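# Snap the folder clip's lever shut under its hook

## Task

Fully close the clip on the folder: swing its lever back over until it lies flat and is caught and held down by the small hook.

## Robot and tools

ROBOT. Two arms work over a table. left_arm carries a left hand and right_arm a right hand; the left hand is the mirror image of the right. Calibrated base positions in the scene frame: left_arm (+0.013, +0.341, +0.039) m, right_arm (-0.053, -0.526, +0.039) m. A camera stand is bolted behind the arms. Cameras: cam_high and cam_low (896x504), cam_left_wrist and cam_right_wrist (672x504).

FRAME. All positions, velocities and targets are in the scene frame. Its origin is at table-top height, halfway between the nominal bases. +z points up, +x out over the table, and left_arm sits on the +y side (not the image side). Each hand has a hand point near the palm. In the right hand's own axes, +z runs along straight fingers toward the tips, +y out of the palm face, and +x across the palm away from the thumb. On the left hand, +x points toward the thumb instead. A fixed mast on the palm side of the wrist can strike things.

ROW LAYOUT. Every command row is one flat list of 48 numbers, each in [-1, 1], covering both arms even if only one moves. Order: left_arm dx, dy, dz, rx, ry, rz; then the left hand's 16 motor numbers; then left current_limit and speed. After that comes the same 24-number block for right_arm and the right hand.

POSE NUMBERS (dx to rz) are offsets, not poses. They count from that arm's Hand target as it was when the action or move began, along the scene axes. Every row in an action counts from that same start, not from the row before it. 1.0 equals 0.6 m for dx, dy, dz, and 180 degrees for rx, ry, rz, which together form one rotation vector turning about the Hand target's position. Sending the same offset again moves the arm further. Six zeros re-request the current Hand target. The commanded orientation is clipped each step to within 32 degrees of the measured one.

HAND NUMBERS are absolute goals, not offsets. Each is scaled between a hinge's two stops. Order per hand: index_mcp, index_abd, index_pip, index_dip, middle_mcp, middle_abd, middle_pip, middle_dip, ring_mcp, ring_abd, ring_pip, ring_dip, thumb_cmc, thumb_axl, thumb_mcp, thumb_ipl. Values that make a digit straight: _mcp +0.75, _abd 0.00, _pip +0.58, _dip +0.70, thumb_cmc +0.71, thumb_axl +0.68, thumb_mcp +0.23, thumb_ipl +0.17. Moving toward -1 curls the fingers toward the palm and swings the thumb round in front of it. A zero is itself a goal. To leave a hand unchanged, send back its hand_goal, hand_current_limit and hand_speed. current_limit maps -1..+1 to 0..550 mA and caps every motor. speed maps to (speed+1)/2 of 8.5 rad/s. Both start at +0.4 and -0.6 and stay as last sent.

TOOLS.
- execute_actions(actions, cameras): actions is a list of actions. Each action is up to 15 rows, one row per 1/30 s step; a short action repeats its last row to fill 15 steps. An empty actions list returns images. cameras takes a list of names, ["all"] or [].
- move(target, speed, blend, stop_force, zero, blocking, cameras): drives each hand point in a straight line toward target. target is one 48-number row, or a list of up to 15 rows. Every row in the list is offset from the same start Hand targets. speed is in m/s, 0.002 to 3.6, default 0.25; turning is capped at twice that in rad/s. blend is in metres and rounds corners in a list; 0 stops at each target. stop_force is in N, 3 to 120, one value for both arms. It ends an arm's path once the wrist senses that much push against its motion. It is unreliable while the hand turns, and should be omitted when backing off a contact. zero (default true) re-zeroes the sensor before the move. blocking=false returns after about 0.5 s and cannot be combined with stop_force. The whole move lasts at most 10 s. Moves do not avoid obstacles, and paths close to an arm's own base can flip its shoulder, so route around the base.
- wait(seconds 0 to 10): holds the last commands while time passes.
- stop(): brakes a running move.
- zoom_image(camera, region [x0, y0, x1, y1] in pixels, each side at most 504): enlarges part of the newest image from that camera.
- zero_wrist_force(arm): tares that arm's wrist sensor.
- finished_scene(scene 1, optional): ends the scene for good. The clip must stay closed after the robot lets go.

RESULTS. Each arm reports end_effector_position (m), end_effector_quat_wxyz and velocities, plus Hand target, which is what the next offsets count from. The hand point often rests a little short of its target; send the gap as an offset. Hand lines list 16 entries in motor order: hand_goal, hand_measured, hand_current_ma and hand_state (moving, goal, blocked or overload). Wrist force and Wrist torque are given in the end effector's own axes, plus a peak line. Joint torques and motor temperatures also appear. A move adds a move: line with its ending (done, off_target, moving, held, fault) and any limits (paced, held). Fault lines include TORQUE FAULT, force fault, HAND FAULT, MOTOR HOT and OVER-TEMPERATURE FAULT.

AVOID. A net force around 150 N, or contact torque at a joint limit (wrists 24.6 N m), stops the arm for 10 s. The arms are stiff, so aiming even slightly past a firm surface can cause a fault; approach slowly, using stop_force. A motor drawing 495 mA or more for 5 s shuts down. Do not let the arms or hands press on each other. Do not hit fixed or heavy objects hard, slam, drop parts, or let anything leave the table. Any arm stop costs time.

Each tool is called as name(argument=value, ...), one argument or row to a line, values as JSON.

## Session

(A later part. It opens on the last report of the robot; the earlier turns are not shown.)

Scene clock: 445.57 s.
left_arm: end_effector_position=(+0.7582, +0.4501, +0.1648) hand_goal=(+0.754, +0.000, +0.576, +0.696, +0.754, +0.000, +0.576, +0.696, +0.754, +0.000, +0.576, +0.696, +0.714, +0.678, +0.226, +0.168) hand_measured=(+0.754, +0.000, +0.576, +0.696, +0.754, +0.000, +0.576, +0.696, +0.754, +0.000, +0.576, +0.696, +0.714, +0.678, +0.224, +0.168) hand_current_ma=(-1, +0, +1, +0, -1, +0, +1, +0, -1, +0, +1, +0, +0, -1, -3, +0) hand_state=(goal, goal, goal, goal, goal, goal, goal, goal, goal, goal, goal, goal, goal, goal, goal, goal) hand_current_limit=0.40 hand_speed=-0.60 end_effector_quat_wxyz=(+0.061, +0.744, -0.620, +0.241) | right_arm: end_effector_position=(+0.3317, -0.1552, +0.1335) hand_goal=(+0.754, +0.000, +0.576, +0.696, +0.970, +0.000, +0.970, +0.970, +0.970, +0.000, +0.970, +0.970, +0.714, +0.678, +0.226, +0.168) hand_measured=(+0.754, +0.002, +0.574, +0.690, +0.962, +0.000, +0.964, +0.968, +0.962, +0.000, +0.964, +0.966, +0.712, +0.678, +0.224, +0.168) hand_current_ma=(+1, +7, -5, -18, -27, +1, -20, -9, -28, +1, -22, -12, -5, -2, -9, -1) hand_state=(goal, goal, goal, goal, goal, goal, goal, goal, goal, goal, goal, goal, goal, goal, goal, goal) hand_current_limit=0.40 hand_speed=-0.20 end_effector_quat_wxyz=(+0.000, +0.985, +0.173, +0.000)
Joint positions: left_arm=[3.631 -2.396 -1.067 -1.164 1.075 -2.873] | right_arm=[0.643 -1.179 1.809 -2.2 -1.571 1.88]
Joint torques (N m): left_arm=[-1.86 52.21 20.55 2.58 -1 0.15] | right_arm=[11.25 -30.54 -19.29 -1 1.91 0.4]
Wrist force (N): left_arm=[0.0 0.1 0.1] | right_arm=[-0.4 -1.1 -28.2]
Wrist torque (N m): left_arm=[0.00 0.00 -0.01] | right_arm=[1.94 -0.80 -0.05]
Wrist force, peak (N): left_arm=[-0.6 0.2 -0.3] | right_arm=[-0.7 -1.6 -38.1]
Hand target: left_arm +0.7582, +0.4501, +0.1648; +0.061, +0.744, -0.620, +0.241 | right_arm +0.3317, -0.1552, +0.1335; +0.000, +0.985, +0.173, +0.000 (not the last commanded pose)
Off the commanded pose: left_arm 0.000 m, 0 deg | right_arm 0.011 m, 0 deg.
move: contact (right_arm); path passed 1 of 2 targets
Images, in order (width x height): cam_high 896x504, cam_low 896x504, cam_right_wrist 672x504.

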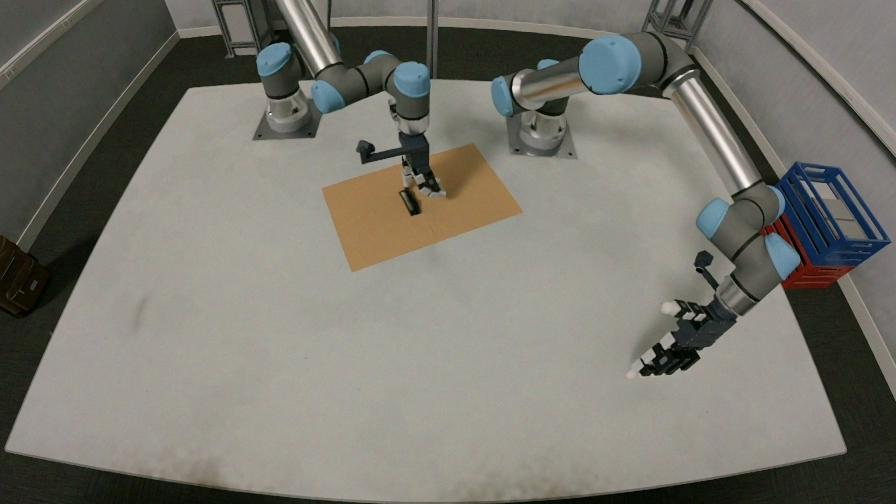

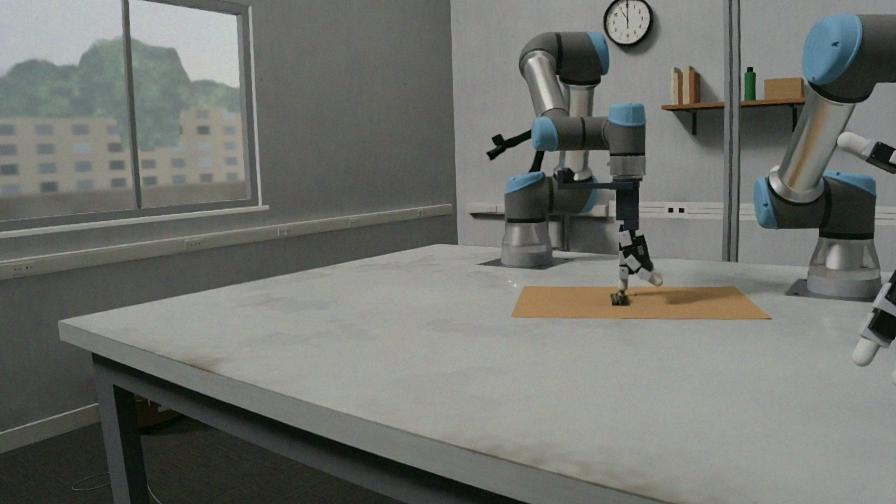

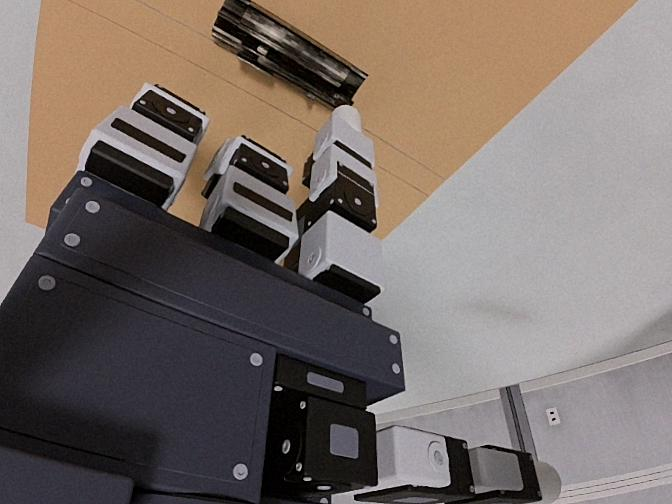

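move(
  target=[0,0,0,0,0,0,0.754,0,0.576,0.696,0.754,0,0.576,0.696,0.754,0,0.576,0.696,0.714,0.678,0.226,0.168,0.4,-0.6,-0.0092,0.0003,0.0645,0,0,0,0.754,0,0.576,0.696,0.97,0,0.97,0.97,0.97,0,0.97,0.97,0.714,0.678,0.226,0.168,0.4,-0.2],
  speed=0.08,
  cameras=["cam_high","cam_low","cam_right_wrist"],
)

zoom_image(
  camera="cam_right_wrist",
  region=[280, 0, 440, 140],
)

zoom_image(
  camera="cam_right_wrist",
  region=[280, 30, 360, 100],
)

zoom_image(
  camera="cam_low",
  region=[605, 280, 640, 310],
)

Scene clock: 456.83 s.
left_arm: end_effector_position=(+0.7582, +0.4501, +0.1648) hand_goal=(+0.754, +0.000, +0.576, +0.696, +0.754, +0.000, +0.576, +0.696, +0.754, +0.000, +0.576, +0.696, +0.714, +0.678, +0.226, +0.168) hand_measured=(+0.754, +0.000, +0.576, +0.696, +0.754, +0.000, +0.576, +0.696, +0.754, +0.000, +0.576, +0.696, +0.714, +0.678, +0.224, +0.168) hand_current_ma=(-1, +0, +1, +0, -1, +0, +1, +0, -1, +0, +1, +0, +0, -1, -3, +0) hand_state=(goal, goal, goal, goal, goal, goal, goal, goal, goal, goal, goal, goal, goal, goal, goal, goal) hand_current_limit=0.40 hand_speed=-0.60 end_effector_quat_wxyz=(+0.061, +0.744, -0.620, +0.241) | right_arm: end_effector_position=(+0.3262, -0.1549, +0.1722) hand_goal=(+0.754, +0.000, +0.576, +0.696, +0.970, +0.000, +0.970, +0.970, +0.970, +0.000, +0.970, +0.970, +0.714, +0.678, +0.226, +0.168) hand_measured=(+0.754, -0.002, +0.574, +0.694, +0.962, +0.000, +0.964, +0.968, +0.962, +0.000, +0.964, +0.966, +0.712, +0.678, +0.224, +0.168) hand_current_ma=(+1, -8, -5, -8, -27, +1, -20, -9, -28, +1, -22, -12, -5, -2, -9, -1) hand_state=(goal, goal, goal, goal, goal, goal, goal, goal, goal, goal, goal, goal, goal, goal, goal, goal) hand_current_limit=0.40 hand_speed=-0.20 end_effector_quat_wxyz=(+0.000, +0.985, +0.173, +0.000)
Joint positions: left_arm=[3.631 -2.396 -1.067 -1.164 1.075 -2.873] | right_arm=[0.65 -1.238 1.775 -2.109 -1.571 1.886]
Joint torques (N m): left_arm=[-3.64 53.04 19.84 2.85 -0.84 0.51] | right_arm=[3.26 -25.79 -11.41 -4.71 1.35 -0.57]
Wrist force (N): left_arm=[-0.3 0.2 0.1] | right_arm=[0.4 -0.5 0.4]
Wrist torque (N m): left_arm=[0.02 0.04 -0.03] | right_arm=[-0.29 -0.18 -0.13]
Wrist force, peak (N): left_arm=[-0.2 0.7 -0.2] | right_arm=[0.0 -1.2 -28.4]
Hand target: left_arm +0.7582, +0.4501, +0.1648; +0.061, +0.744, -0.620, +0.241 | right_arm +0.3262, -0.1550, +0.1722; +0.000, +0.985, +0.173, +0.000
Off the commanded pose: left_arm 0.000 m, 0 deg | right_arm 0.000 m, 0 deg.
move: done
Images, in order (width x height): cam_high 896x504, cam_low 896x504, cam_right_wrist 672x504.

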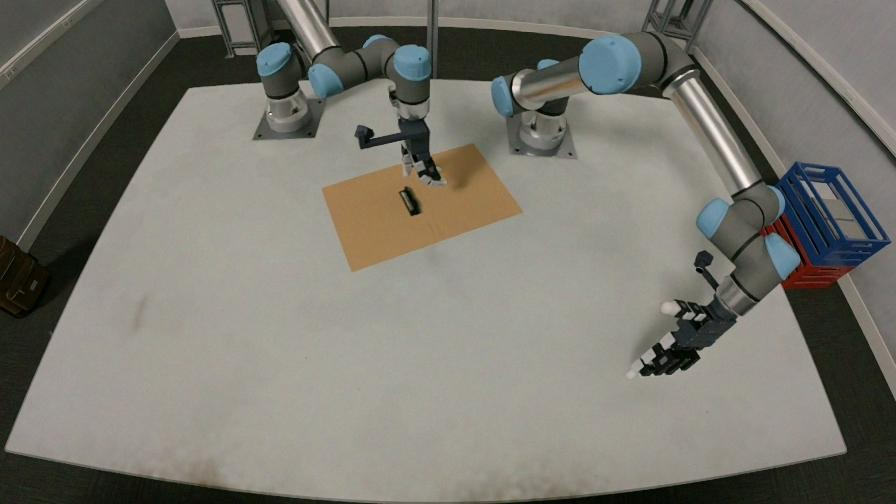

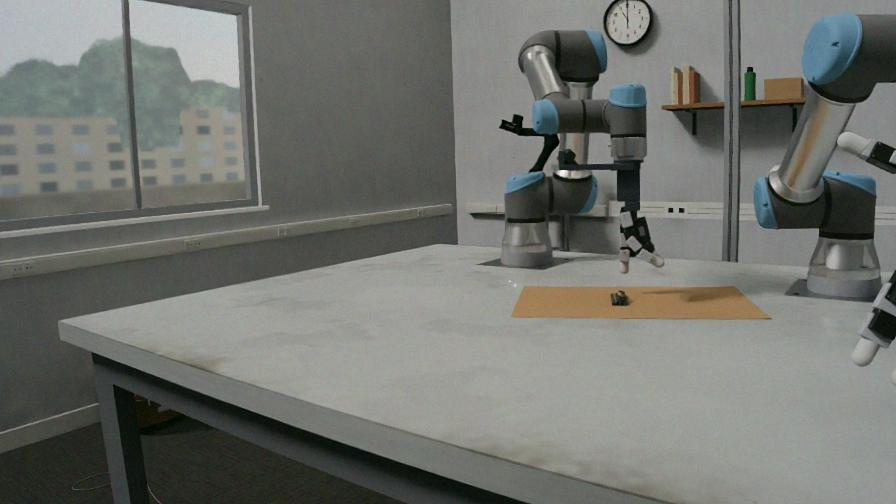

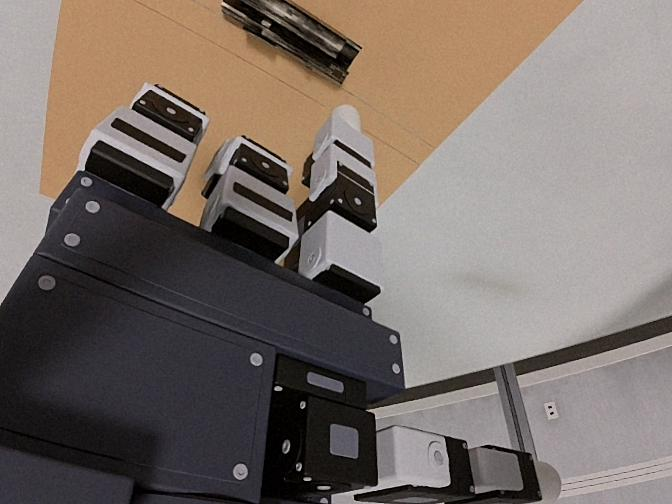

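Scaled by 3.150 from the camera's 672x504 image, which has a finer 960x720 frame.

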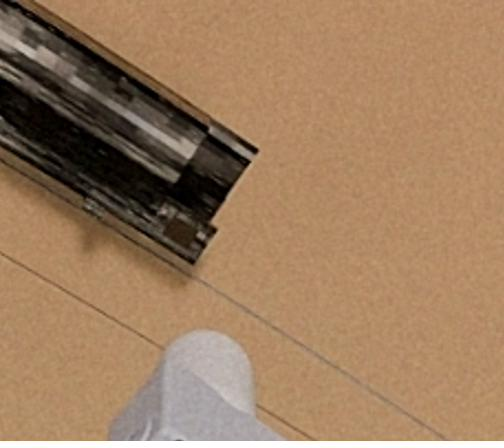

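Scaled by 6.300 from the camera's 672x504 image, which has a finer 960x720 frame.

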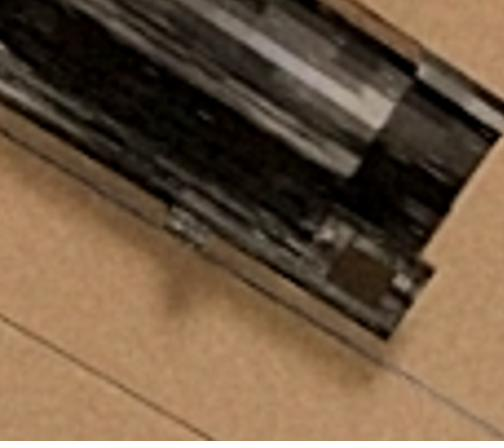

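Scaled by 14.400 from the camera's 896x504 image, which has a finer 1280x720 frame.

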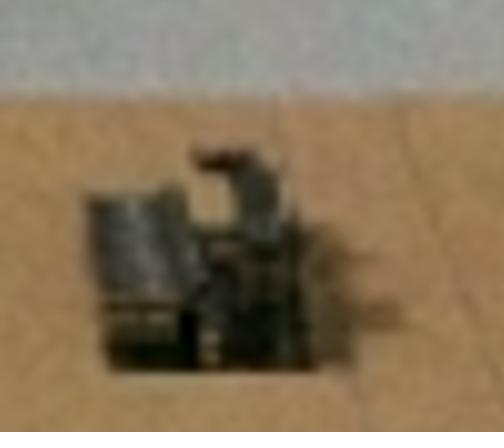

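move(
  target=[
    [0,0,0,0,0,0,0.754,0,0.576,0.696,0.754,0,0.576,0.696,0.754,0,0.576,0.696,0.714,0.678,0.226,0.168,0.4,-0.6,-0.1,0.228,0.08,0,0,0.3333,0.754,0,0.576,0.696,0.97,0,0.97,0.97,0.97,0,0.97,0.97,0.714,0.678,0.226,0.168,0.4,-0.2],
    [0,0,0,0,0,0,0.754,0,0.576,0.696,0.754,0,0.576,0.696,0.754,0,0.576,0.696,0.714,0.678,0.226,0.168,0.4,-0.6,-0.2003,0.4567,-0.037,0,0,0.6667,0.754,0,0.576,0.696,0.97,0,0.97,0.97,0.97,0,0.97,0.97,0.714,0.678,0.226,0.168,0.4,-0.2],
  ],
  speed=0.35,
  blend=0.05,
  cameras=["cam_right_wrist","cam_high"],
)

zoom_image(
  camera="cam_right_wrist",
  region=[410, 140, 530, 240],
)

Scene clock: 483.00 s.
left_arm: end_effector_position=(+0.7582, +0.4501, +0.1648) hand_goal=(+0.754, +0.000, +0.576, +0.696, +0.754, +0.000, +0.576, +0.696, +0.754, +0.000, +0.576, +0.696, +0.714, +0.678, +0.226, +0.168) hand_measured=(+0.754, +0.000, +0.576, +0.696, +0.754, +0.000, +0.576, +0.696, +0.754, +0.000, +0.576, +0.696, +0.714, +0.678, +0.224, +0.168) hand_current_ma=(-1, +0, +1, +0, -1, +0, +1, +0, -1, +0, +1, +0, +0, -1, -3, +0) hand_state=(goal, goal, goal, goal, goal, goal, goal, goal, goal, goal, goal, goal, goal, goal, goal, goal) hand_current_limit=0.40 hand_speed=-0.60 end_effector_quat_wxyz=(+0.061, +0.744, -0.620, +0.241) | right_arm: end_effector_position=(+0.2106, +0.1077, +0.1557) hand_goal=(+0.754, +0.000, +0.576, +0.696, +0.970, +0.000, +0.970, +0.970, +0.970, +0.000, +0.970, +0.970, +0.714, +0.678, +0.226, +0.168) hand_measured=(+0.754, -0.002, +0.574, +0.694, +0.964, +0.000, +0.964, +0.968, +0.962, +0.000, +0.964, +0.966, +0.712, +0.678, +0.224, +0.168) hand_current_ma=(-2, -7, -4, -7, -25, +1, -20, -9, -27, +1, -22, -12, -6, -2, -11, -1) hand_state=(goal, goal, goal, goal, goal, goal, goal, goal, goal, goal, goal, goal, goal, goal, goal, goal) hand_current_limit=0.40 hand_speed=-0.20 end_effector_quat_wxyz=(+0.000, +0.383, +0.924, +0.000)
Joint positions: left_arm=[3.631 -2.396 -1.067 -1.164 1.075 -2.873] | right_arm=[1.033 -1.158 1.708 -2.121 -1.571 0.261]
Joint torques (N m): left_arm=[-2.84 52.57 20.38 3.08 -1 0.35] | right_arm=[6.23 -48.77 -12.08 -0.31 -2.03 -0.17]
Wrist force (N): left_arm=[-0.3 0.1 -0.1] | right_arm=[0.4 -0.4 0.6]
Wrist torque (N m): left_arm=[0.03 0.04 -0.03] | right_arm=[-0.27 -0.19 -0.12]
Wrist force, peak (N): left_arm=[-0.4 0.5 -0.2] | right_arm=[1.3 -0.6 3.4]
Hand target: left_arm +0.7582, +0.4501, +0.1648; +0.061, +0.744, -0.620, +0.241 | right_arm +0.2106, +0.1077, +0.1557; +0.000, +0.383, +0.924, +0.000 (not the last commanded pose)
Off the commanded pose: left_arm 0.000 m, 0 deg | right_arm 0.013 m, 5 deg.
move: held (right_arm; a check stopped the path); limits=held
pose unreachable (right arm): on one or more control steps of this call, first in action 0 (counted from 0), this arm could not follow its commanded pose, so it was not sent that pose on those steps. It may still have moved: this result reports where it is.
cause: moving toward the commanded pose would bring a part of the arm too close to another arm (a part of this arm just beyond joint 6 (wrist 3) and a part of the left arm just beyond its joint 2 (shoulder lift), at the place that arm is still heading or pushing toward).
Images, in order (width x height): cam_high 896x504, cam_right_wrist 672x504.

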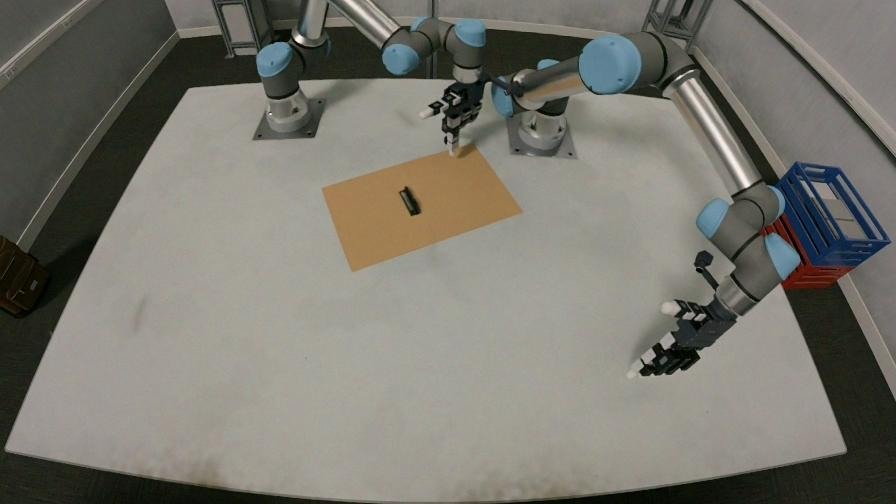

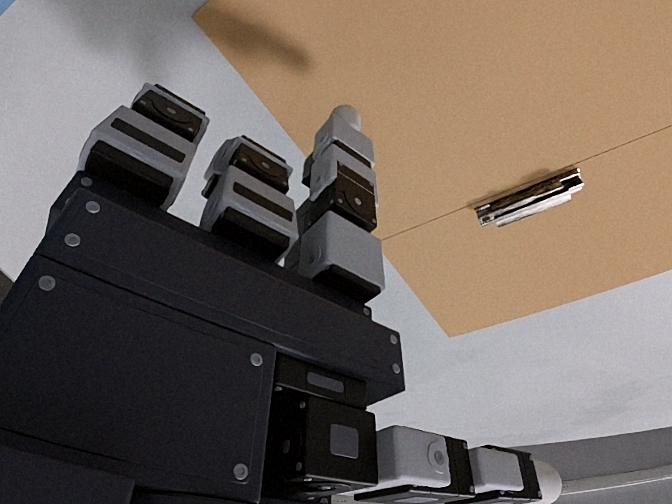

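Scaled by 4.200 from the camera's 672x504 image, which has a finer 960x720 frame.

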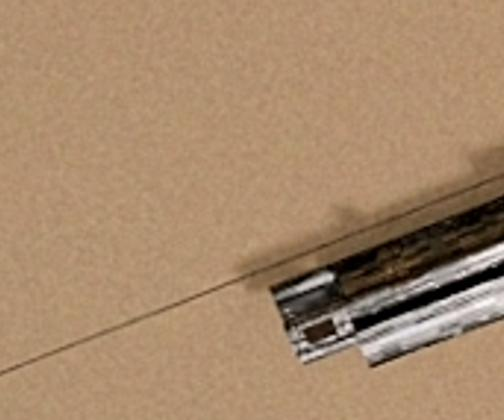

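zoom_image(
  camera="cam_right_wrist",
  region=[465, 155, 595, 240],
)

zoom_image(
  camera="cam_right_wrist",
  region=[470, 185, 530, 235],
)

Scaled by 3.877 from the camera's 672x504 image, which has a finer 960x720 frame.

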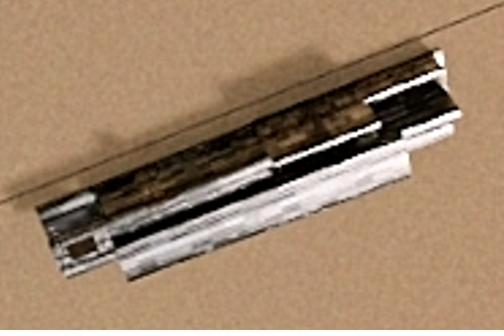

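Scaled by 8.400 from the camera's 672x504 image, which has a finer 960x720 frame.

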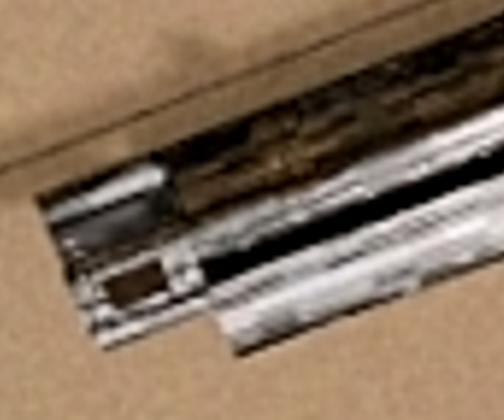

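finished_scene(
)

The scene is finished: the task was done.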